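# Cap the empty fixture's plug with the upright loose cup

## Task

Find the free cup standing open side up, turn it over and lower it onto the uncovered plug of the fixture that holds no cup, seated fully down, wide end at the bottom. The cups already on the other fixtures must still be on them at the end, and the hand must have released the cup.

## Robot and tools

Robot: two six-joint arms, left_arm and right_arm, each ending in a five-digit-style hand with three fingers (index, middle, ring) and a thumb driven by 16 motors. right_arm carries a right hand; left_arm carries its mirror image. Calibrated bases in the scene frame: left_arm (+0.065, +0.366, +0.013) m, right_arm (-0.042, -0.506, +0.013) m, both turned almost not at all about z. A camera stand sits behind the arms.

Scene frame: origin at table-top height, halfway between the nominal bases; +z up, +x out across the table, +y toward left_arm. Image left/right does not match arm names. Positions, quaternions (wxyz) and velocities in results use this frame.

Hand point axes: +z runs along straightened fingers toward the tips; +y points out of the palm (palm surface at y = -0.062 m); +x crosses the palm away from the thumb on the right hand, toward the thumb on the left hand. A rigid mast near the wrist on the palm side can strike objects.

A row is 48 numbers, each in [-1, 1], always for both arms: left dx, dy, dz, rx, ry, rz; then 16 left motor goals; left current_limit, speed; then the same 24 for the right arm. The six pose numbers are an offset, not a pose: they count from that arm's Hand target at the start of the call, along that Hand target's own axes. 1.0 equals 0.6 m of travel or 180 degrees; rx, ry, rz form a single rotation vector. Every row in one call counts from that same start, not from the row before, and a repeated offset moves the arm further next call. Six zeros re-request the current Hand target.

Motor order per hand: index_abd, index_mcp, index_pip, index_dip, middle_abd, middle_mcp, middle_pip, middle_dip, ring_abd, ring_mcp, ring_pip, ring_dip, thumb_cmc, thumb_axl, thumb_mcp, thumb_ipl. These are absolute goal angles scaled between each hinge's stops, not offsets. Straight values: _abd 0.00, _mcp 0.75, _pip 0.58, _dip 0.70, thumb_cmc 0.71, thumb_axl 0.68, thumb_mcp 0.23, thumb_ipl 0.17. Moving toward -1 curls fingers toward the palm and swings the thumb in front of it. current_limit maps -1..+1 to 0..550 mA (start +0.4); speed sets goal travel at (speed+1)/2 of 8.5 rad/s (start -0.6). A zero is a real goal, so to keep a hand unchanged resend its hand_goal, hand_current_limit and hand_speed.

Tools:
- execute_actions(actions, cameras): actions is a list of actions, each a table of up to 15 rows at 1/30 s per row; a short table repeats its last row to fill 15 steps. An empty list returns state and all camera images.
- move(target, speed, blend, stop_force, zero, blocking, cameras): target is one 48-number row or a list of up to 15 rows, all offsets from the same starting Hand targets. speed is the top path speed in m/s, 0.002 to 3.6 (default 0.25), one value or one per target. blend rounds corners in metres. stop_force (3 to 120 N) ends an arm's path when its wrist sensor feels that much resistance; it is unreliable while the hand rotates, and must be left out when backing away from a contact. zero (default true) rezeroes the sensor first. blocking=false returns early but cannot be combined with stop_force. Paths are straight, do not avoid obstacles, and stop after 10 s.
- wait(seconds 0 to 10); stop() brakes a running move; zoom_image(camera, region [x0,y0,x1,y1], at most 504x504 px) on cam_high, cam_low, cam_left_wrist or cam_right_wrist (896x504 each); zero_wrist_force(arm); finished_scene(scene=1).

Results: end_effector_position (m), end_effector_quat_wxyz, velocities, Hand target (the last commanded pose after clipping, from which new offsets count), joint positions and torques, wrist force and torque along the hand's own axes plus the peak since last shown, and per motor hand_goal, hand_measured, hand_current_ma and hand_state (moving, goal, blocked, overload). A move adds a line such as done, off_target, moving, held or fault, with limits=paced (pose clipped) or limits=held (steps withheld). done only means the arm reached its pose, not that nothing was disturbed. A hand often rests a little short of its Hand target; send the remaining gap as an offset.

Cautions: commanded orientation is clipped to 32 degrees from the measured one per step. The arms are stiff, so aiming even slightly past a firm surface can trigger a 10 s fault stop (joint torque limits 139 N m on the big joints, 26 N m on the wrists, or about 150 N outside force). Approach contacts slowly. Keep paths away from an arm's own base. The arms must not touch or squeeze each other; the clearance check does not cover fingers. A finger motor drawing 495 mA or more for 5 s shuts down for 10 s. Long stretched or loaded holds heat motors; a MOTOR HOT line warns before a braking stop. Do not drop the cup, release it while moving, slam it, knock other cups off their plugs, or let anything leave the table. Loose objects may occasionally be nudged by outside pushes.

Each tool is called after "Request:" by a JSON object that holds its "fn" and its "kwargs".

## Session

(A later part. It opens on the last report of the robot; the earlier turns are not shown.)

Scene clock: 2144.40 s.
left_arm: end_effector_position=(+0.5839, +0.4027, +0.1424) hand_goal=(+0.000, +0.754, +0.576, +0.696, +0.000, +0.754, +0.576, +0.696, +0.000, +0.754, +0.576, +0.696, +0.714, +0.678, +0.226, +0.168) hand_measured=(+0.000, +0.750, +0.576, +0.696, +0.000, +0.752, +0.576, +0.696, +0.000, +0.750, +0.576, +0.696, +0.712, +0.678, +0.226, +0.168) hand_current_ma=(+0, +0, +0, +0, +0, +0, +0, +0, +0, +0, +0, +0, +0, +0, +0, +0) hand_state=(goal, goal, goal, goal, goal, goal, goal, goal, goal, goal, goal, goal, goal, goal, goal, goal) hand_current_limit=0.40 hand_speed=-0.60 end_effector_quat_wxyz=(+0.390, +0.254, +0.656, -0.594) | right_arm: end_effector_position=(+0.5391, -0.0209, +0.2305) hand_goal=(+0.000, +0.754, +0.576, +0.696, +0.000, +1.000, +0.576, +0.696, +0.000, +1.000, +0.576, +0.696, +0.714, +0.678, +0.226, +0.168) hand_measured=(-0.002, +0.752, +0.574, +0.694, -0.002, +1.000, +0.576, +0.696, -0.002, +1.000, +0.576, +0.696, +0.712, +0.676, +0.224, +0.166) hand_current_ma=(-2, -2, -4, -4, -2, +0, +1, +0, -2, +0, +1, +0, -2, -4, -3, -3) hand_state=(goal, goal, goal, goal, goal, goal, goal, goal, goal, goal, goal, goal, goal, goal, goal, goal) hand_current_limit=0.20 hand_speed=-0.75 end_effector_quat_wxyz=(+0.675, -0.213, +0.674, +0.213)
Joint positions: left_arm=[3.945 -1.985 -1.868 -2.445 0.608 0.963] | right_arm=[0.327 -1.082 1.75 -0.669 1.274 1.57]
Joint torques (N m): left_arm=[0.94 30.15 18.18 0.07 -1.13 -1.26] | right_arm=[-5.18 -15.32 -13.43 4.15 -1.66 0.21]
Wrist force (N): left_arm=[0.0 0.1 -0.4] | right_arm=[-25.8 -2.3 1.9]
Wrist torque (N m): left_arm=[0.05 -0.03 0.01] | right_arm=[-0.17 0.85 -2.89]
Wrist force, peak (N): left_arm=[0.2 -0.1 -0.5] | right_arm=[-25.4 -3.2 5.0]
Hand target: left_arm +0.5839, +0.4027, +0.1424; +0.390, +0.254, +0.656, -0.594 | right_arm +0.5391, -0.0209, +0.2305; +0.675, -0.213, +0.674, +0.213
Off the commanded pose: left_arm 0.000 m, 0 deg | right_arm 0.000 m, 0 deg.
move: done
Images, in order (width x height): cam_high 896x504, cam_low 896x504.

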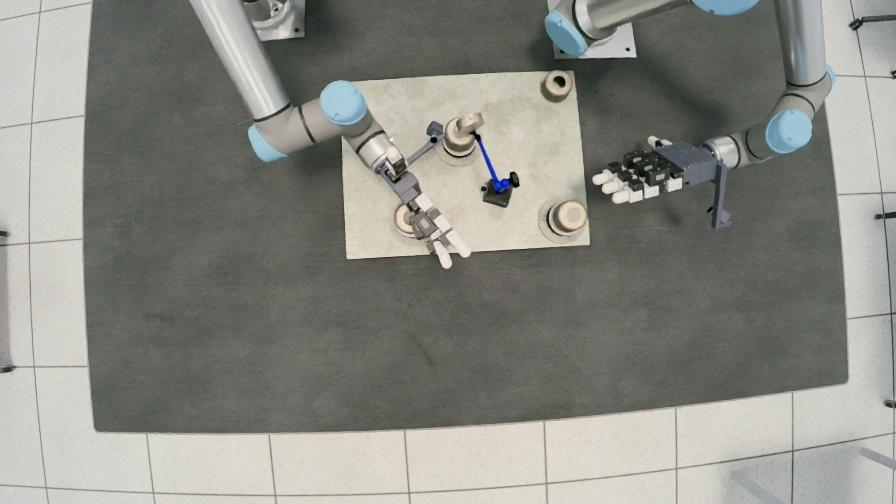

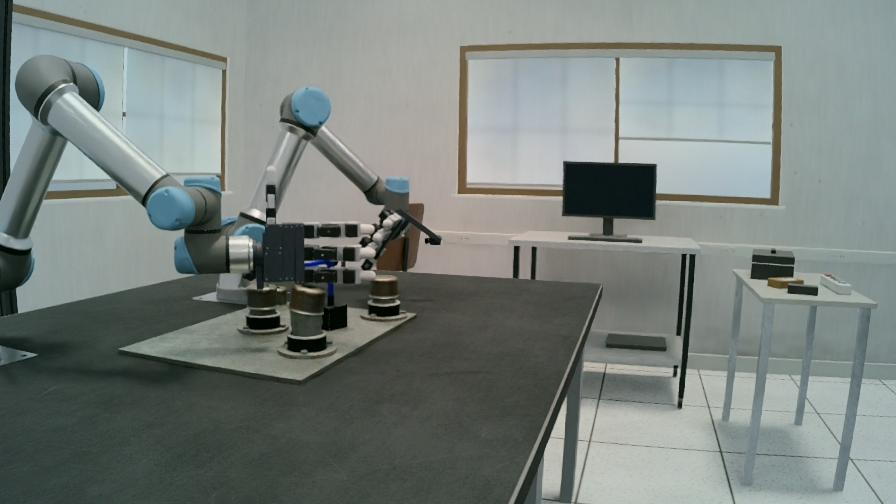

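Request:
{"fn": "move", "kwargs": {"target": [[0,0,0,0,0,0, 0,0.754,0.576,0.696,0,0.754,0.576,0.696,0,0.754,0.576,0.696,0.714,0.678,0.226,0.168,0.40,-0.60, -0.0833,0,0,0,0,0, 0,0.479,0.095,0.551,0,1,0.576,0.696,0,1,0.576,0.696,-0.571,0.678,0.39,0.168,0.0,-0.75],[0,0,0,0,0,0, 0,0.754,0.576,0.696,0,0.754,0.576,0.696,0,0.754,0.576,0.696,0.714,0.678,0.226,0.168,0.40,-0.60, -0.0833,-0.34,0.0234,0,0,-0.0278, 0,0.479,0.095,0.551,0,1,0.576,0.696,0,1,0.576,0.696,-0.571,0.678,0.39,0.168,0.0,-0.75],[0,0,0,0,0,0, 0,0.754,0.576,0.696,0,0.754,0.576,0.696,0,0.754,0.576,0.696,0.714,0.678,0.226,0.168,0.40,-0.60, 0.1908,-0.34,0.0234,0,0,-0.0278, 0,0.479,0.095,0.551,0,1,0.576,0.696,0,1,0.576,0.696,-0.571,0.678,0.39,0.168,0.0,-0.75]], "speed": 0.15, "blend": [0.02,0.02,0], "cameras": ["cam_high","cam_low","cam_right_wrist"]}}

Request:
{"fn": "zoom_image", "kwargs": {"camera": "cam_high", "region": [380, 185, 450, 250]}}

Scene clock: 2207.83 s.
left_arm: end_effector_position=(+0.5839, +0.4027, +0.1424) hand_goal=(+0.000, +0.754, +0.576, +0.696, +0.000, +0.754, +0.576, +0.696, +0.000, +0.754, +0.576, +0.696, +0.714, +0.678, +0.226, +0.168) hand_measured=(+0.000, +0.750, +0.576, +0.696, +0.000, +0.752, +0.576, +0.696, +0.000, +0.750, +0.576, +0.696, +0.712, +0.678, +0.226, +0.168) hand_current_ma=(+0, +0, +0, +0, +0, +0, +0, +0, +0, +0, +0, +0, +0, +0, +0, +0) hand_state=(goal, goal, goal, goal, goal, goal, goal, goal, goal, goal, goal, goal, goal, goal, goal, goal) hand_current_limit=0.40 hand_speed=-0.60 end_effector_quat_wxyz=(+0.390, +0.254, +0.656, -0.594) | right_arm: end_effector_position=(+0.6678, -0.1800, +0.1162) hand_goal=(+0.000, +0.480, +0.096, +0.552, +0.000, +1.000, +0.576, +0.696, +0.000, +1.000, +0.576, +0.696, -0.570, +0.678, +0.390, +0.168) hand_measured=(-0.002, +0.482, +0.098, +0.554, -0.002, +1.000, +0.576, +0.696, -0.002, +1.000, +0.576, +0.696, -0.578, +0.676, +0.388, +0.166) hand_current_ma=(-3, +2, +4, +4, -3, +0, +1, +0, -3, +0, +1, +0, -13, -1, -1, -3) hand_state=(goal, goal, goal, goal, goal, goal, goal, goal, goal, goal, goal, goal, goal, goal, goal, goal) hand_current_limit=0.00 hand_speed=-0.75 end_effector_quat_wxyz=(+0.683, -0.242, +0.664, +0.183)
Joint positions: left_arm=[3.945 -1.985 -1.868 -2.445 0.608 0.963] | right_arm=[-0.005 -0.804 1.601 -0.799 0.942 1.483]
Joint torques (N m): left_arm=[0.6 30.31 17.9 0.17 -1.16 -1.19] | right_arm=[8.44 -46.83 -24.17 -2.1 1.55 0.78]
Wrist force (N): left_arm=[0.1 0.1 -0.3] | right_arm=[-0.6 0.7 0.7]
Wrist torque (N m): left_arm=[0.04 -0.02 0.00] | right_arm=[0.14 -0.09 -0.21]
Wrist force, peak (N): left_arm=[-0.1 0.3 -0.5] | right_arm=[-26.4 -1.9 1.8]
Hand target: left_arm +0.5839, +0.4027, +0.1424; +0.390, +0.254, +0.656, -0.594 | right_arm +0.6678, -0.1800, +0.1162; +0.683, -0.242, +0.664, +0.183
Off the commanded pose: left_arm 0.000 m, 0 deg | right_arm 0.000 m, 0 deg.
move: done
Images, in order (width x height): cam_high 896x504, cam_low 896x504, cam_right_wrist 896x504.

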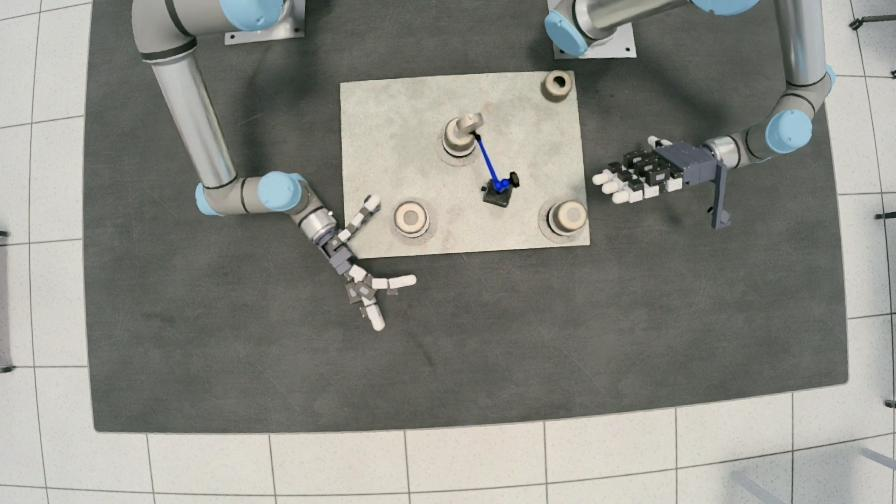

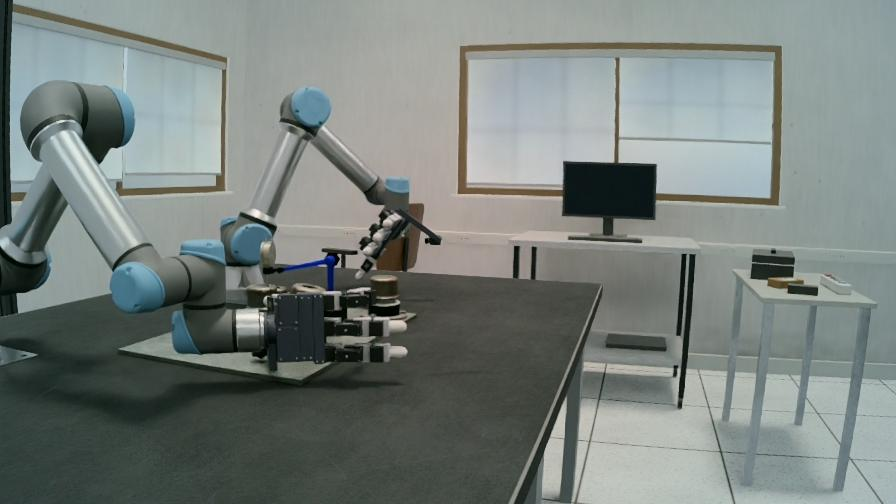

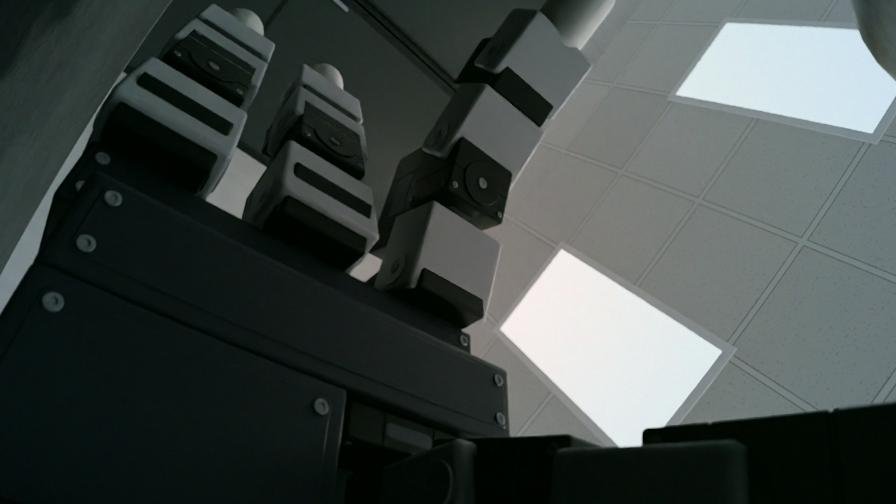

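Scaled by 7.200 from the camera's 896x504 image, which has a finer 1280x720 frame.

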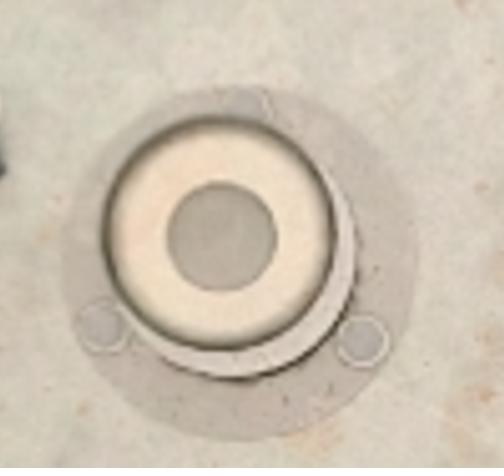

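Request:
{"fn": "move", "kwargs": {"target": [0,0,0,0,0,0, 0,0.754,0.576,0.696,0,0.754,0.576,0.696,0,0.754,0.576,0.696,0.714,0.678,0.226,0.168,0.40,-0.60, -0.016,0.183,0,0,0,0, 0,0.479,0.095,0.551,0,1,0.576,0.696,0,1,0.576,0.696,-0.571,0.678,0.39,0.168,0.0,-0.75], "speed": 0.04, "stop_force": 5, "cameras": ["cam_high","cam_low","cam_right_wrist"]}}

Request:
{"fn": "zoom_image", "kwargs": {"camera": "cam_high", "region": [370, 170, 460, 260]}}

Scene clock: 2223.63 s.
left_arm: end_effector_position=(+0.5839, +0.4027, +0.1424) hand_goal=(+0.000, +0.754, +0.576, +0.696, +0.000, +0.754, +0.576, +0.696, +0.000, +0.754, +0.576, +0.696, +0.714, +0.678, +0.226, +0.168) hand_measured=(+0.000, +0.750, +0.576, +0.696, +0.000, +0.752, +0.576, +0.696, +0.000, +0.750, +0.576, +0.696, +0.712, +0.678, +0.226, +0.168) hand_current_ma=(+0, +0, +0, +0, +0, +0, +0, +0, +0, +0, +0, +0, +0, +0, +0, +0) hand_state=(goal, goal, goal, goal, goal, goal, goal, goal, goal, goal, goal, goal, goal, goal, goal, goal) hand_current_limit=0.40 hand_speed=-0.60 end_effector_quat_wxyz=(+0.390, +0.254, +0.656, -0.594) | right_arm: end_effector_position=(+0.6046, -0.0897, +0.1161) hand_goal=(+0.000, +0.480, +0.096, +0.552, +0.000, +1.000, +0.576, +0.696, +0.000, +1.000, +0.576, +0.696, -0.570, +0.678, +0.390, +0.168) hand_measured=(-0.002, +0.482, +0.098, +0.554, -0.002, +1.000, +0.576, +0.696, -0.002, +1.000, +0.576, +0.696, -0.578, +0.676, +0.388, +0.166) hand_current_ma=(-3, +2, +4, +4, -3, +0, +1, +0, -3, +0, +1, +0, -13, -1, -1, -3) hand_state=(goal, goal, goal, goal, goal, goal, goal, goal, goal, goal, goal, goal, goal, goal, goal, goal) hand_current_limit=0.00 hand_speed=-0.75 end_effector_quat_wxyz=(+0.683, -0.242, +0.664, +0.183)
Joint positions: left_arm=[3.945 -1.985 -1.868 -2.445 0.608 0.963] | right_arm=[0.166 -0.859 1.715 -0.858 1.113 1.483]
Joint torques (N m): left_arm=[0.26 30.09 18.63 0.27 -1.18 -1.29] | right_arm=[-8.79 -37.64 -24.89 -0.34 -1.75 -0.66]
Wrist force (N): left_arm=[0.1 0.0 -0.2] | right_arm=[-0.5 0.6 0.9]
Wrist torque (N m): left_arm=[0.02 -0.04 0.02] | right_arm=[0.11 -0.10 -0.18]
Wrist force, peak (N): left_arm=[0.4 0.0 -0.5] | right_arm=[-0.5 1.1 0.9]
Hand target: left_arm +0.5839, +0.4027, +0.1424; +0.390, +0.254, +0.656, -0.594 | right_arm +0.6046, -0.0897, +0.1161; +0.683, -0.242, +0.664, +0.183
Off the commanded pose: left_arm 0.000 m, 0 deg | right_arm 0.000 m, 0 deg.
move: done
Images, in order (width x height): cam_high 896x504, cam_low 896x504, cam_right_wrist 896x504.

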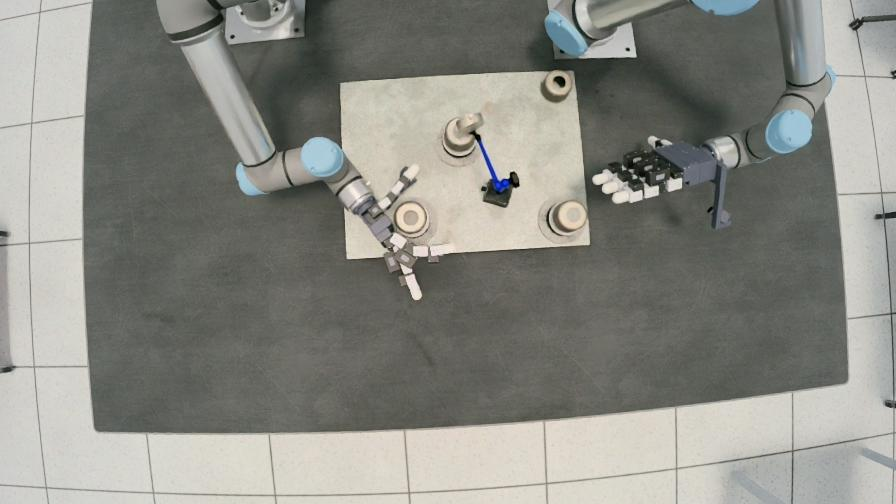

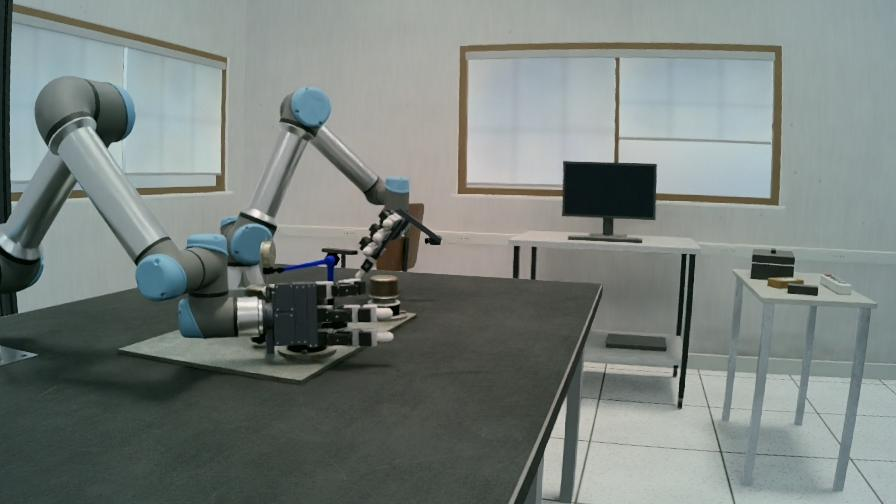

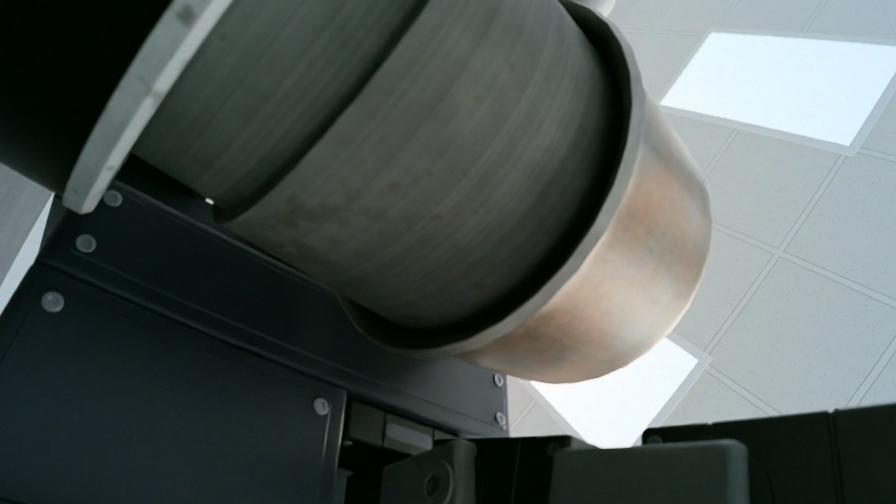

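Scaled by 5.600 from the camera's 896x504 image, which has a finer 1280x720 frame.

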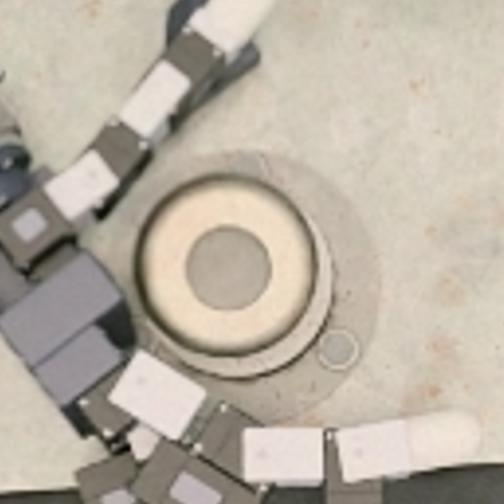

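Request:
{"fn": "move", "kwargs": {"target": [0,0,0,0,0,0, 0,0.754,0.576,0.696,0,0.754,0.576,0.696,0,0.754,0.576,0.696,0.714,0.678,0.226,0.168,0.40,-0.60, 0,0,0,0,0,0, 0,0.10,0.095,0.551,0,1,0.576,0.696,0,1,0.576,0.696,-0.571,0.678,0.226,0.168,0.2,-0.93], "speed": 0.04, "cameras": ["cam_high","cam_low","cam_right_wrist"]}}

Request:
{"fn": "zoom_image", "kwargs": {"camera": "cam_high", "region": [370, 170, 460, 260]}}

Scene clock: 2244.83 s.
left_arm: end_effector_position=(+0.5839, +0.4027, +0.1424) hand_goal=(+0.000, +0.754, +0.576, +0.696, +0.000, +0.754, +0.576, +0.696, +0.000, +0.754, +0.576, +0.696, +0.714, +0.678, +0.226, +0.168) hand_measured=(+0.000, +0.750, +0.576, +0.696, +0.000, +0.752, +0.576, +0.696, +0.000, +0.750, +0.576, +0.696, +0.712, +0.678, +0.226, +0.168) hand_current_ma=(+0, +0, +0, +0, +0, +0, +0, +0, +0, +0, +0, +0, +0, +0, +0, +0) hand_state=(goal, goal, goal, goal, goal, goal, goal, goal, goal, goal, goal, goal, goal, goal, goal, goal) hand_current_limit=0.40 hand_speed=-0.60 end_effector_quat_wxyz=(+0.390, +0.254, +0.656, -0.594) | right_arm: end_effector_position=(+0.6046, -0.0897, +0.1161) hand_goal=(+0.000, +0.100, +0.096, +0.552, +0.000, +1.000, +0.576, +0.696, +0.000, +1.000, +0.576, +0.696, -0.570, +0.678, +0.226, +0.168) hand_measured=(-0.002, +0.102, +0.098, +0.554, -0.002, +1.000, +0.576, +0.696, -0.002, +1.000, +0.576, +0.696, -0.578, +0.676, +0.228, +0.166) hand_current_ma=(-3, +3, +4, +4, -3, +0, +1, +0, -3, +0, +1, +0, -13, -1, +3, -3) hand_state=(goal, goal, goal, goal, goal, goal, goal, goal, goal, goal, goal, goal, goal, goal, goal, goal) hand_current_limit=0.20 hand_speed=-0.93 end_effector_quat_wxyz=(+0.683, -0.242, +0.664, +0.183)
Joint positions: left_arm=[3.945 -1.985 -1.868 -2.445 0.608 0.963] | right_arm=[0.166 -0.859 1.715 -0.858 1.113 1.483]
Joint torques (N m): left_arm=[-0.05 29.59 19.27 0.17 -1.15 -1.22] | right_arm=[-8.89 -37.74 -24.58 -0.24 -1.52 0.29]
Wrist force (N): left_arm=[0.2 -0.1 -0.3] | right_arm=[-0.6 0.4 0.9]
Wrist torque (N m): left_arm=[0.02 -0.05 0.03] | right_arm=[0.09 -0.09 -0.22]
Wrist force, peak (N): left_arm=[0.7 0.1 -0.1] | right_arm=[-0.7 0.6 1.2]
Hand target: left_arm +0.5839, +0.4027, +0.1424; +0.390, +0.254, +0.656, -0.594 | right_arm +0.6046, -0.0897, +0.1161; +0.683, -0.242, +0.664, +0.183
Off the commanded pose: left_arm 0.000 m, 0 deg | right_arm 0.000 m, 0 deg.
move: done
Images, in order (width x height): cam_high 896x504, cam_low 896x504, cam_right_wrist 896x504.

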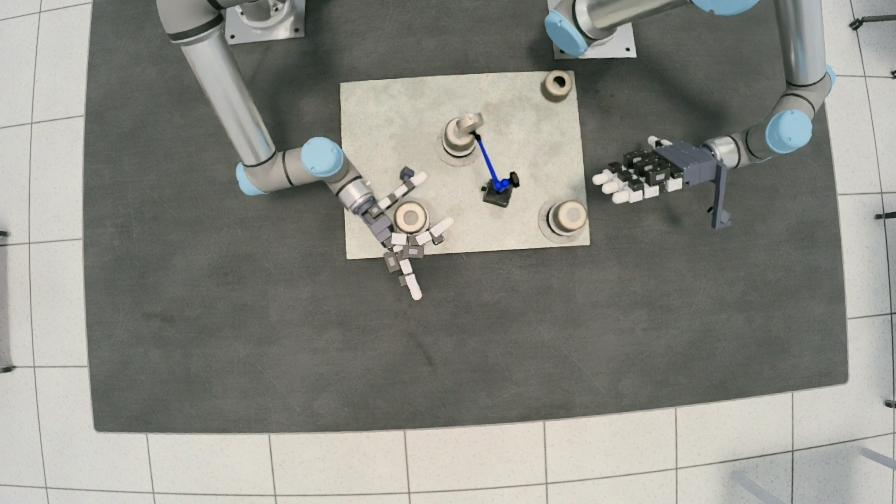

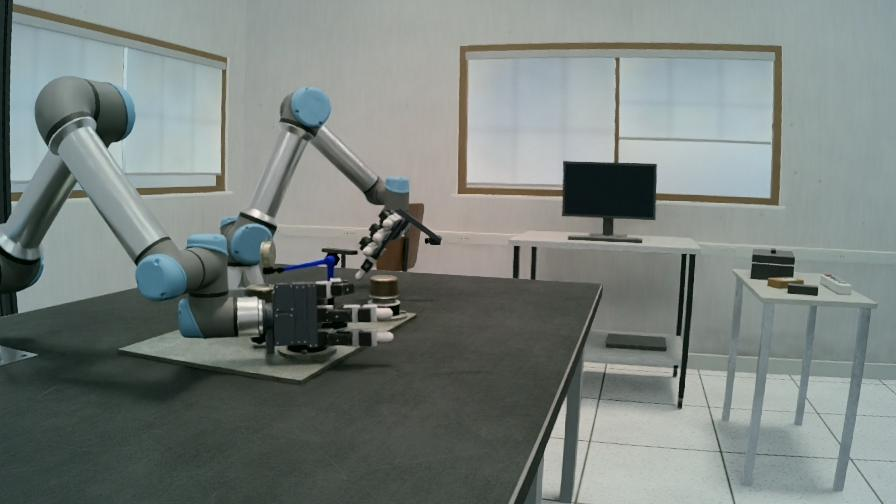

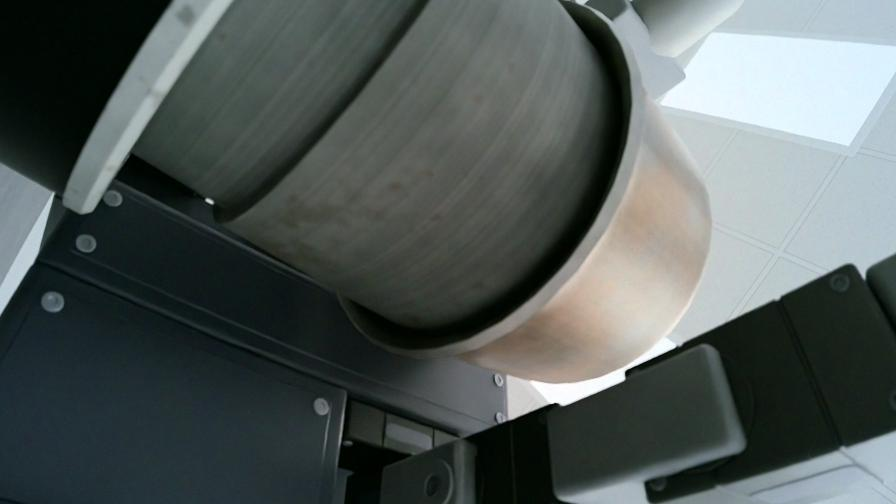

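Scaled by 5.600 from the camera's 896x504 image, which has a finer 1280x720 frame.

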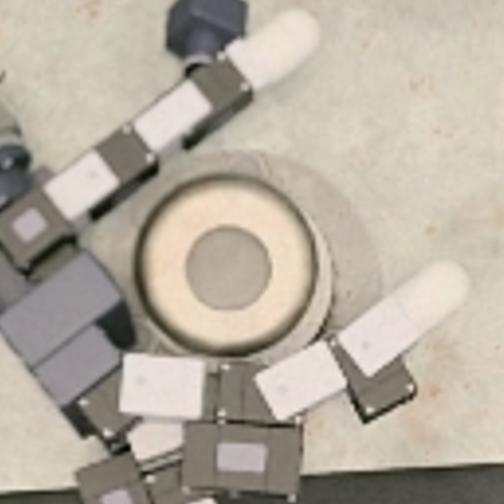

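Request:
{"fn": "move", "kwargs": {"target": [0,0,0,0,0,0, 0,0.754,0.576,0.696,0,0.754,0.576,0.696,0,0.754,0.576,0.696,0.714,0.678,0.226,0.168,0.40,-0.60, 0,0,0,0,0,0, 0,-0.08,-0.05,0.4,0,1,0.576,0.696,0,1,0.576,0.696,-0.571,0.678,0.15,0.1,0.2,-0.93], "speed": 0.04, "cameras": ["cam_high","cam_low","cam_right_wrist"]}}

Request:
{"fn": "zoom_image", "kwargs": {"camera": "cam_high", "region": [370, 170, 460, 260]}}

Scene clock: 2256.63 s.
left_arm: end_effector_position=(+0.5839, +0.4027, +0.1424) hand_goal=(+0.000, +0.754, +0.576, +0.696, +0.000, +0.754, +0.576, +0.696, +0.000, +0.754, +0.576, +0.696, +0.714, +0.678, +0.226, +0.168) hand_measured=(+0.000, +0.750, +0.576, +0.696, +0.000, +0.752, +0.576, +0.696, +0.000, +0.750, +0.576, +0.696, +0.712, +0.678, +0.226, +0.168) hand_current_ma=(+0, +0, +0, +0, +0, +0, +0, +0, +0, +0, +0, +0, +0, +0, +0, +0) hand_state=(goal, goal, goal, goal, goal, goal, goal, goal, goal, goal, goal, goal, goal, goal, goal, goal) hand_current_limit=0.40 hand_speed=-0.60 end_effector_quat_wxyz=(+0.390, +0.254, +0.656, -0.594) | right_arm: end_effector_position=(+0.6046, -0.0897, +0.1161) hand_goal=(+0.000, -0.080, -0.050, +0.400, +0.000, +1.000, +0.576, +0.696, +0.000, +1.000, +0.576, +0.696, -0.570, +0.678, +0.150, +0.100) hand_measured=(-0.002, -0.002, -0.046, +0.402, -0.002, +1.000, +0.576, +0.696, -0.002, +1.000, +0.576, +0.696, -0.578, +0.676, +0.152, +0.102) hand_current_ma=(-3, +277, +4, +4, -3, +0, +1, +0, -3, +0, +1, +0, -13, -1, +3, +3) hand_state=(goal, blocked, goal, goal, goal, goal, goal, goal, goal, goal, goal, goal, goal, goal, goal, goal) hand_current_limit=0.20 hand_speed=-0.93 end_effector_quat_wxyz=(+0.683, -0.242, +0.664, +0.183)
Joint positions: left_arm=[3.945 -1.985 -1.868 -2.445 0.608 0.963] | right_arm=[0.166 -0.859 1.715 -0.858 1.113 1.483]
Joint torques (N m): left_arm=[0.51 30.23 19.1 0.34 -1.1 -1.12] | right_arm=[-7.3 -39.3 -20.7 -0.17 -1.65 0.39]
Wrist force (N): left_arm=[0.0 0.2 -0.4] | right_arm=[-0.7 -2.5 6.6]
Wrist torque (N m): left_arm=[0.07 -0.02 0.00] | right_arm=[-0.26 -0.04 -0.19]
Wrist force, peak (N): left_arm=[0.4 0.2 -0.3] | right_arm=[-0.7 -2.3 6.7]
Hand target: left_arm +0.5839, +0.4027, +0.1424; +0.390, +0.254, +0.656, -0.594 | right_arm +0.6046, -0.0897, +0.1161; +0.683, -0.242, +0.664, +0.183
Off the commanded pose: left_arm 0.000 m, 0 deg | right_arm 0.000 m, 0 deg.
move: done
Images, in order (width x height): cam_high 896x504, cam_low 896x504, cam_right_wrist 896x504.

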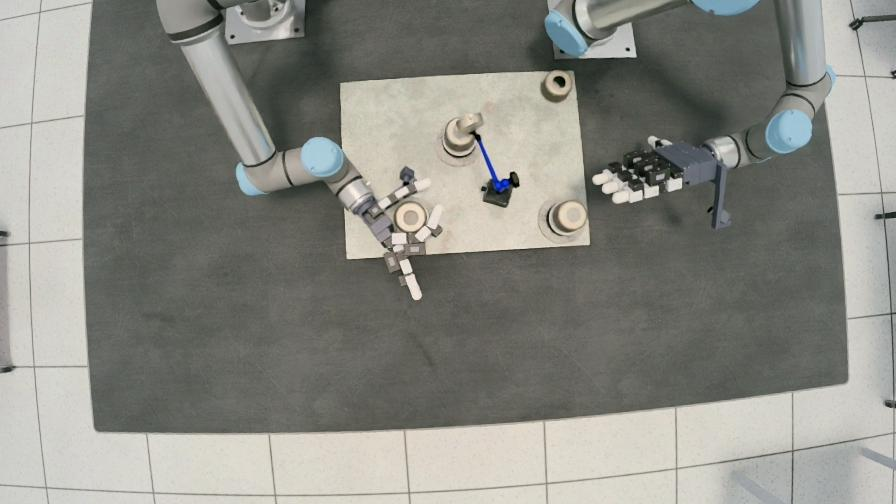

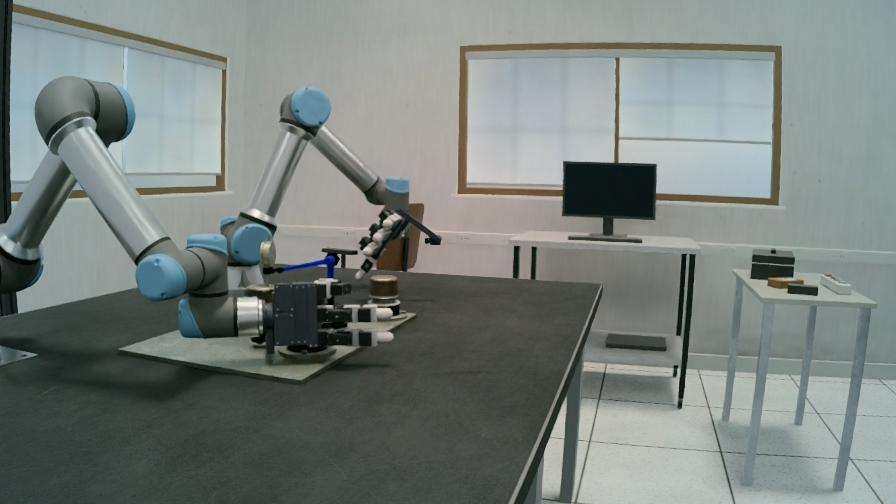

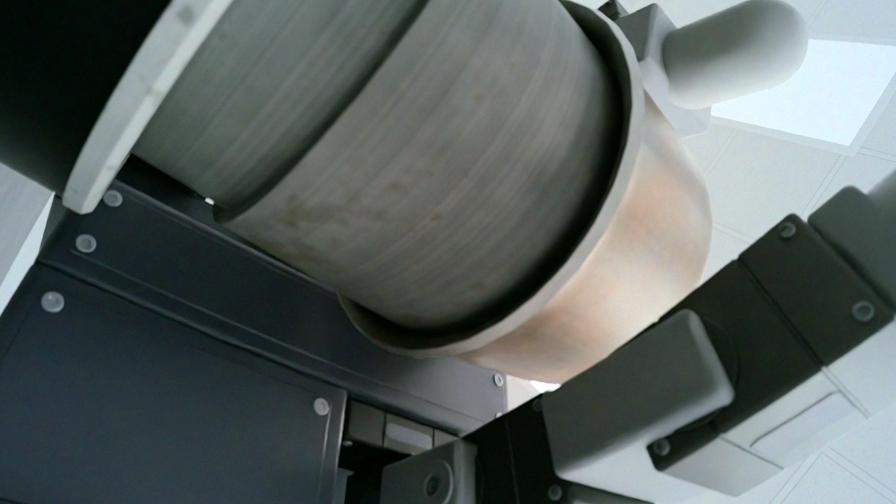

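Scaled by 5.600 from the camera's 896x504 image, which has a finer 1280x720 frame.

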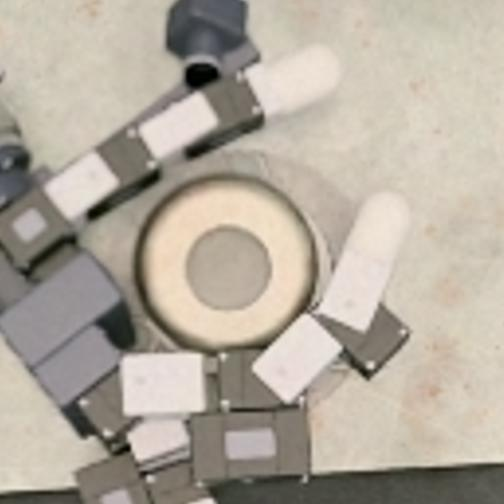

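Request:
{"fn": "move", "kwargs": {"target": [[0,0,0,0,0,0, 0,0.754,0.576,0.696,0,0.754,0.576,0.696,0,0.754,0.576,0.696,0.714,0.678,0.226,0.168,0.40,-0.60, 0,0,0,0,0,0, 0,0.479,0.095,0.551,0,1,0.576,0.696,0,1,0.576,0.696,-0.571,0.678,0.39,0.168,0.0,-0.75],[0,0,0,0,0,0, 0,0.754,0.576,0.696,0,0.754,0.576,0.696,0,0.754,0.576,0.696,0.714,0.678,0.226,0.168,0.40,-0.60, 0.0189,-0.2158,0,0,0,0, 0,0.479,0.095,0.551,0,1,0.576,0.696,0,1,0.576,0.696,-0.571,0.678,0.39,0.168,0.0,-0.75],[0,0,0,0,0,0, 0,0.754,0.576,0.696,0,0.754,0.576,0.696,0,0.754,0.576,0.696,0.714,0.678,0.226,0.168,0.40,-0.60, -0.3365,-0.247,0,0,0,0.0278, 0,0.479,0.095,0.551,0,1,0.576,0.696,0,1,0.576,0.696,-0.571,0.678,0.39,0.168,0.0,-0.75]], "speed": [0.05,0.06,0.2], "blend": [0,0.03,0]}}

Request:
{"fn": "move", "kwargs": {"target": [[0,0,0,0,0,0, 0,0.754,0.576,0.696,0,0.754,0.576,0.696,0,0.754,0.576,0.696,0.714,0.678,0.226,0.168,0.40,-0.60, 0,0,0,0,0,0.5, 0,0.479,0.095,0.551,0,1,0.576,0.696,0,1,0.576,0.696,-0.571,0.678,0.226,0.168,0.0,-0.75],[0,0,0,0,0,0, 0,0.754,0.576,0.696,0,0.754,0.576,0.696,0,0.754,0.576,0.696,0.714,0.678,0.226,0.168,0.40,-0.60, 0,0,0,0,0,1.0, 0,0.479,0.095,0.551,0,1,0.576,0.696,0,1,0.576,0.696,-0.571,0.678,0.226,0.168,0.0,-0.75]], "speed": 0.4, "cameras": ["cam_high","cam_low"]}}

Request:
{"fn": "zoom_image", "kwargs": {"camera": "cam_low", "region": [240, 250, 360, 370]}}

Request:
{"fn": "zoom_image", "kwargs": {"camera": "cam_high", "region": [380, 185, 450, 250]}}

Scene clock: 2350.20 s.
left_arm: end_effector_position=(+0.5839, +0.4027, +0.1424) hand_goal=(+0.000, +0.754, +0.576, +0.696, +0.000, +0.754, +0.576, +0.696, +0.000, +0.754, +0.576, +0.696, +0.714, +0.678, +0.226, +0.168) hand_measured=(+0.000, +0.750, +0.576, +0.696, +0.000, +0.752, +0.576, +0.696, +0.000, +0.750, +0.576, +0.696, +0.712, +0.678, +0.226, +0.168) hand_current_ma=(+0, +0, +0, +0, +0, +0, +0, +0, +0, +0, +0, +0, +0, +0, +0, +0) hand_state=(goal, goal, goal, goal, goal, goal, goal, goal, goal, goal, goal, goal, goal, goal, goal, goal) hand_current_limit=0.40 hand_speed=-0.60 end_effector_quat_wxyz=(+0.390, +0.254, +0.656, -0.594) | right_arm: end_effector_position=(+0.6789, -0.1962, +0.3302) hand_goal=(+0.000, +0.480, +0.096, +0.552, +0.000, +1.000, +0.576, +0.696, +0.000, +1.000, +0.576, +0.696, -0.570, +0.678, +0.390, +0.168) hand_measured=(-0.002, +0.478, +0.094, +0.550, -0.002, +1.000, +0.576, +0.696, -0.002, +1.000, +0.576, +0.696, -0.578, +0.676, +0.388, +0.166) hand_current_ma=(-3, -3, -4, -4, -3, +0, +1, +0, -3, +0, +1, +0, -13, -1, -3, -3) hand_state=(goal, goal, goal, goal, goal, goal, goal, goal, goal, goal, goal, goal, goal, goal, goal, goal) hand_current_limit=0.00 hand_speed=-0.75 end_effector_quat_wxyz=(+0.675, -0.213, +0.674, +0.213)
Joint positions: left_arm=[3.945 -1.985 -1.868 -2.445 0.608 0.963] | right_arm=[-0.031 -1.057 1.417 -0.361 0.917 1.571]
Joint torques (N m): left_arm=[0.41 29.85 18.83 0.34 -1.18 -1.21] | right_arm=[0.09 -47.03 -23.06 -0.06 -1.72 -0.25]
Wrist force (N): left_arm=[0.1 0.0 -0.3] | right_arm=[-0.7 0.7 0.9]
Wrist torque (N m): left_arm=[0.03 -0.03 0.00] | right_arm=[0.11 -0.06 -0.14]
Wrist force, peak (N): left_arm=[0.1 0.4 -0.4] | right_arm=[-1.4 -2.4 6.9]
Hand target: left_arm +0.5839, +0.4027, +0.1424; +0.390, +0.254, +0.656, -0.594 | right_arm +0.6789, -0.1962, +0.3303; +0.675, -0.213, +0.674, +0.213
Off the commanded pose: left_arm 0.000 m, 0 deg | right_arm 0.000 m, 0 deg.
move: done

Scene clock: 2355.20 s.
left_arm: end_effector_position=(+0.5839, +0.4027, +0.1424) hand_goal=(+0.000, +0.754, +0.576, +0.696, +0.000, +0.754, +0.576, +0.696, +0.000, +0.754, +0.576, +0.696, +0.714, +0.678, +0.226, +0.168) hand_measured=(+0.000, +0.750, +0.576, +0.696, +0.000, +0.752, +0.576, +0.696, +0.000, +0.750, +0.576, +0.696, +0.712, +0.678, +0.226, +0.168) hand_current_ma=(+0, +0, +0, +0, +0, +0, +0, +0, +0, +0, +0, +0, +0, +0, +0, +0) hand_state=(goal, goal, goal, goal, goal, goal, goal, goal, goal, goal, goal, goal, goal, goal, goal, goal) hand_current_limit=0.40 hand_speed=-0.60 end_effector_quat_wxyz=(+0.390, +0.254, +0.656, -0.594) | right_arm: end_effector_position=(+0.6789, -0.1963, +0.3304) hand_goal=(+0.000, +0.480, +0.096, +0.552, +0.000, +1.000, +0.576, +0.696, +0.000, +1.000, +0.576, +0.696, -0.570, +0.678, +0.226, +0.168) hand_measured=(+0.002, +0.482, +0.094, +0.550, +0.002, +1.000, +0.576, +0.696, +0.002, +1.000, +0.576, +0.696, -0.564, +0.676, +0.228, +0.166) hand_current_ma=(+1, +4, -1, -3, +1, +0, +1, +0, +1, +0, +1, +0, +11, -1, +3, -3) hand_state=(goal, goal, goal, goal, goal, goal, goal, goal, goal, goal, goal, goal, goal, goal, goal, goal) hand_current_limit=0.00 hand_speed=-0.75 end_effector_quat_wxyz=(-0.212, +0.674, +0.213, +0.675)
Joint positions: left_arm=[3.945 -1.985 -1.868 -2.445 0.608 0.963] | right_arm=[0.238 -1.202 1.511 -0.31 1.185 4.712]
Joint torques (N m): left_arm=[0.42 29.65 20.04 0.38 -1.26 -1.08] | right_arm=[7.69 -31.98 -15.51 -2.38 1.43 1.37]
Wrist force (N): left_arm=[-0.1 0.1 -0.1] | right_arm=[-1.4 0.9 0.9]
Wrist torque (N m): left_arm=[0.03 -0.01 -0.01] | right_arm=[0.08 0.18 0.09]
Wrist force, peak (N): left_arm=[0.3 -0.2 -0.4] | right_arm=[-1.3 1.1 1.2]
Hand target: left_arm +0.5839, +0.4027, +0.1424; +0.390, +0.254, +0.656, -0.594 | right_arm +0.6789, -0.1962, +0.3303; -0.213, +0.674, +0.213, +0.675
Off the commanded pose: left_arm 0.000 m, 0 deg | right_arm 0.000 m, 0 deg.
move: done
Images, in order (width x height): cam_high 896x504, cam_low 896x504.

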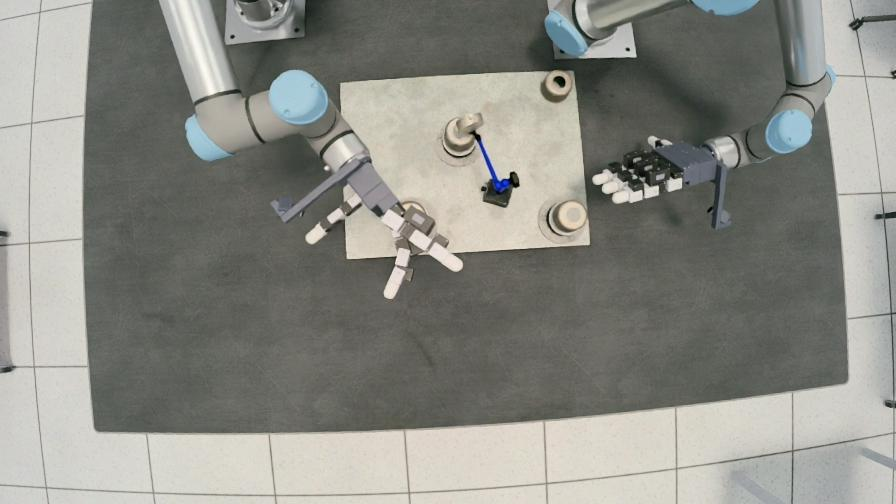

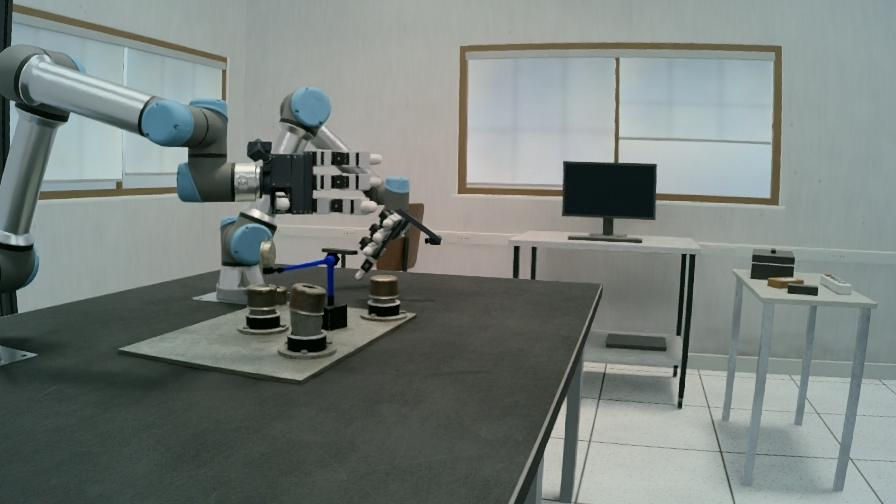

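Scaled by 4.200 from the camera's 896x504 image, which has a finer 1280x720 frame.

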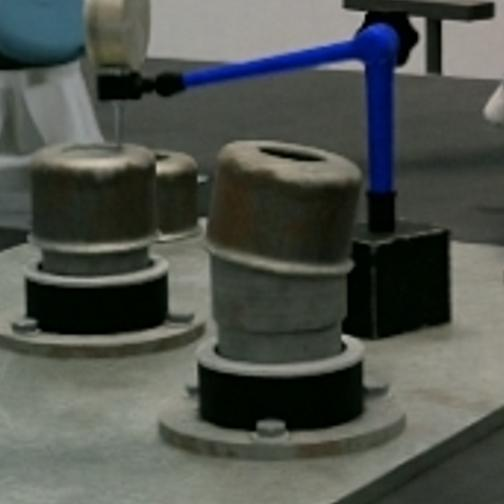

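Scaled by 7.200 from the camera's 896x504 image, which has a finer 1280x720 frame.

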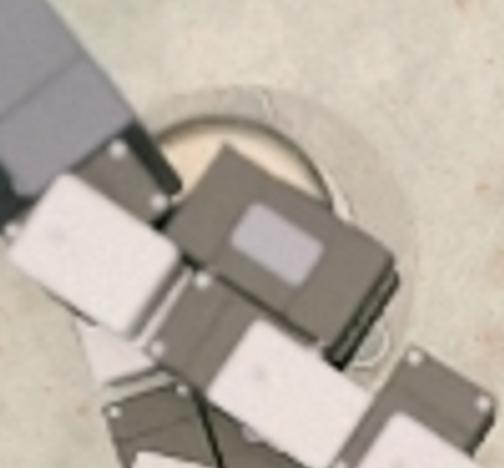

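Request:
{"fn": "move", "kwargs": {"target": [[0,0,0,0,0,0, 0,0.754,0.576,0.696,0,0.754,0.576,0.696,0,0.754,0.576,0.696,0.714,0.678,0.226,0.168,0.40,-0.60, -0.03,-0.1632,-0.0212,0.0278,0,0, 0,0.479,0.095,0.551,0,1,0.576,0.696,0,1,0.576,0.696,-0.571,0.678,0.226,0.168,0.0,-0.75],[0,0,0,0,0,0, 0,0.754,0.576,0.696,0,0.754,0.576,0.696,0,0.754,0.576,0.696,0.714,0.678,0.226,0.168,0.40,-0.60, -0.1917,-0.1632,-0.0212,0.0278,0,0, 0,0.479,0.095,0.551,0,1,0.576,0.696,0,1,0.576,0.696,-0.571,0.678,0.226,0.168,0.0,-0.75]], "speed": 0.15, "blend": [0.03,0], "cameras": ["cam_high","cam_low","cam_right_wrist"]}}

Request:
{"fn": "zoom_image", "kwargs": {"camera": "cam_high", "region": [340, 150, 480, 290]}}

Request:
{"fn": "zoom_image", "kwargs": {"camera": "cam_low", "region": [230, 230, 370, 370]}}

Scene clock: 2374.40 s.
left_arm: end_effector_position=(+0.5839, +0.4027, +0.1424) hand_goal=(+0.000, +0.754, +0.576, +0.696, +0.000, +0.754, +0.576, +0.696, +0.000, +0.754, +0.576, +0.696, +0.714, +0.678, +0.226, +0.168) hand_measured=(+0.000, +0.750, +0.576, +0.696, +0.000, +0.752, +0.576, +0.696, +0.000, +0.750, +0.576, +0.696, +0.712, +0.678, +0.226, +0.168) hand_current_ma=(+0, +0, +0, +0, +0, +0, +0, +0, +0, +0, +0, +0, +0, +0, +0, +0) hand_state=(goal, goal, goal, goal, goal, goal, goal, goal, goal, goal, goal, goal, goal, goal, goal, goal) hand_current_limit=0.40 hand_speed=-0.60 end_effector_quat_wxyz=(+0.390, +0.254, +0.656, -0.594) | right_arm: end_effector_position=(+0.6124, -0.1233, +0.2152) hand_goal=(+0.000, +0.480, +0.096, +0.552, +0.000, +1.000, +0.576, +0.696, +0.000, +1.000, +0.576, +0.696, -0.570, +0.678, +0.226, +0.168) hand_measured=(+0.002, +0.482, +0.094, +0.550, +0.002, +1.000, +0.576, +0.696, +0.002, +1.000, +0.576, +0.696, -0.562, +0.676, +0.228, +0.166) hand_current_ma=(+2, +2, -1, -3, +2, +0, +1, +0, +2, +0, +1, +0, +14, -1, +3, -3) hand_state=(goal, goal, goal, goal, goal, goal, goal, goal, goal, goal, goal, goal, goal, goal, goal, goal) hand_current_limit=0.00 hand_speed=-0.75 end_effector_quat_wxyz=(-0.242, +0.664, +0.242, +0.665)
Joint positions: left_arm=[3.945 -1.985 -1.868 -2.445 0.608 0.963] | right_arm=[0.369 -1.135 1.741 -0.606 1.229 4.712]
Joint torques (N m): left_arm=[0.43 30.15 19.66 0.48 -1.11 -1.23] | right_arm=[-7.11 -38.98 -23.22 -2.52 -1.44 0.95]
Wrist force (N): left_arm=[0.1 0.1 -0.3] | right_arm=[-1.4 1.1 0.9]
Wrist torque (N m): left_arm=[0.05 -0.04 0.01] | right_arm=[0.09 0.19 0.10]
Wrist force, peak (N): left_arm=[0.4 0.3 -0.5] | right_arm=[-1.2 2.8 1.4]
Hand target: left_arm +0.5839, +0.4027, +0.1424; +0.390, +0.254, +0.656, -0.594 | right_arm +0.6125, -0.1233, +0.2152; -0.242, +0.664, +0.242, +0.665
Off the commanded pose: left_arm 0.000 m, 0 deg | right_arm 0.000 m, 0 deg.
move: done
Images, in order (width x height): cam_high 896x504, cam_low 896x504, cam_right_wrist 896x504.

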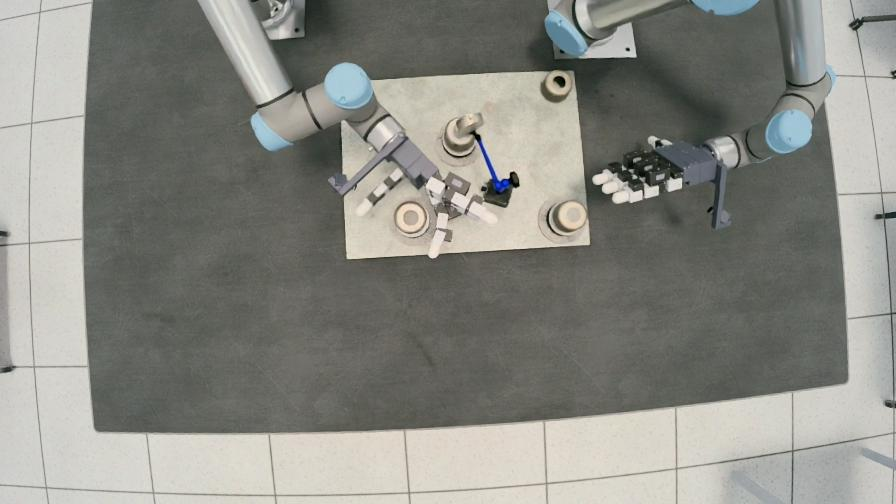

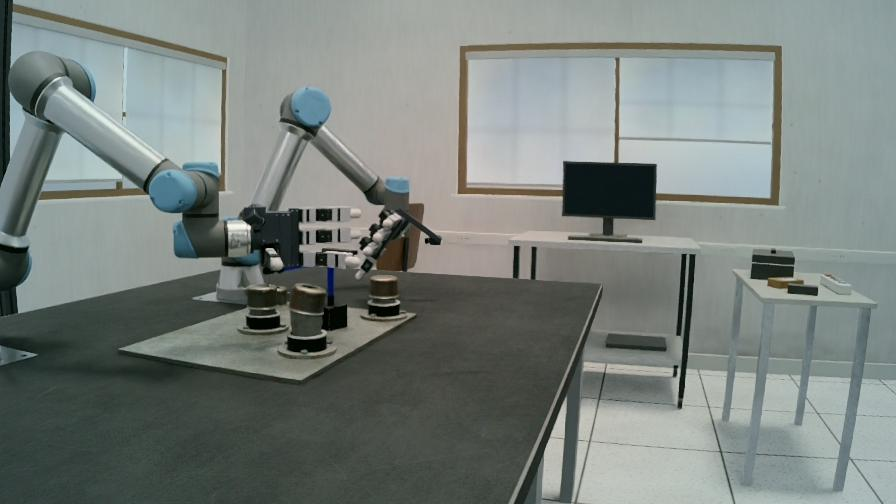

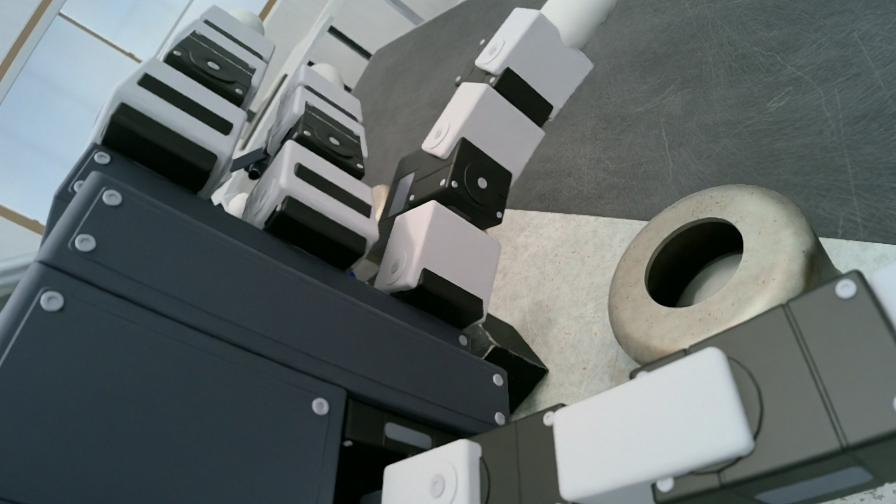

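Scaled by 3.600 from the camera's 896x504 image, which has a finer 1280x720 frame.

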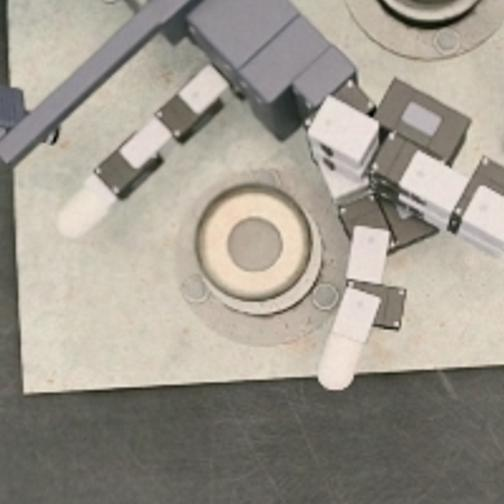

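Scaled by 3.600 from the camera's 896x504 image, which has a finer 1280x720 frame.

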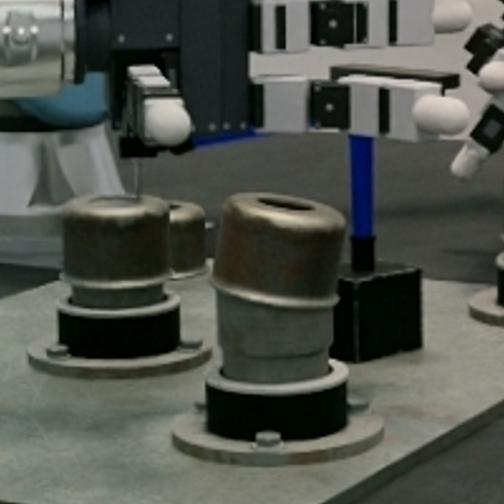

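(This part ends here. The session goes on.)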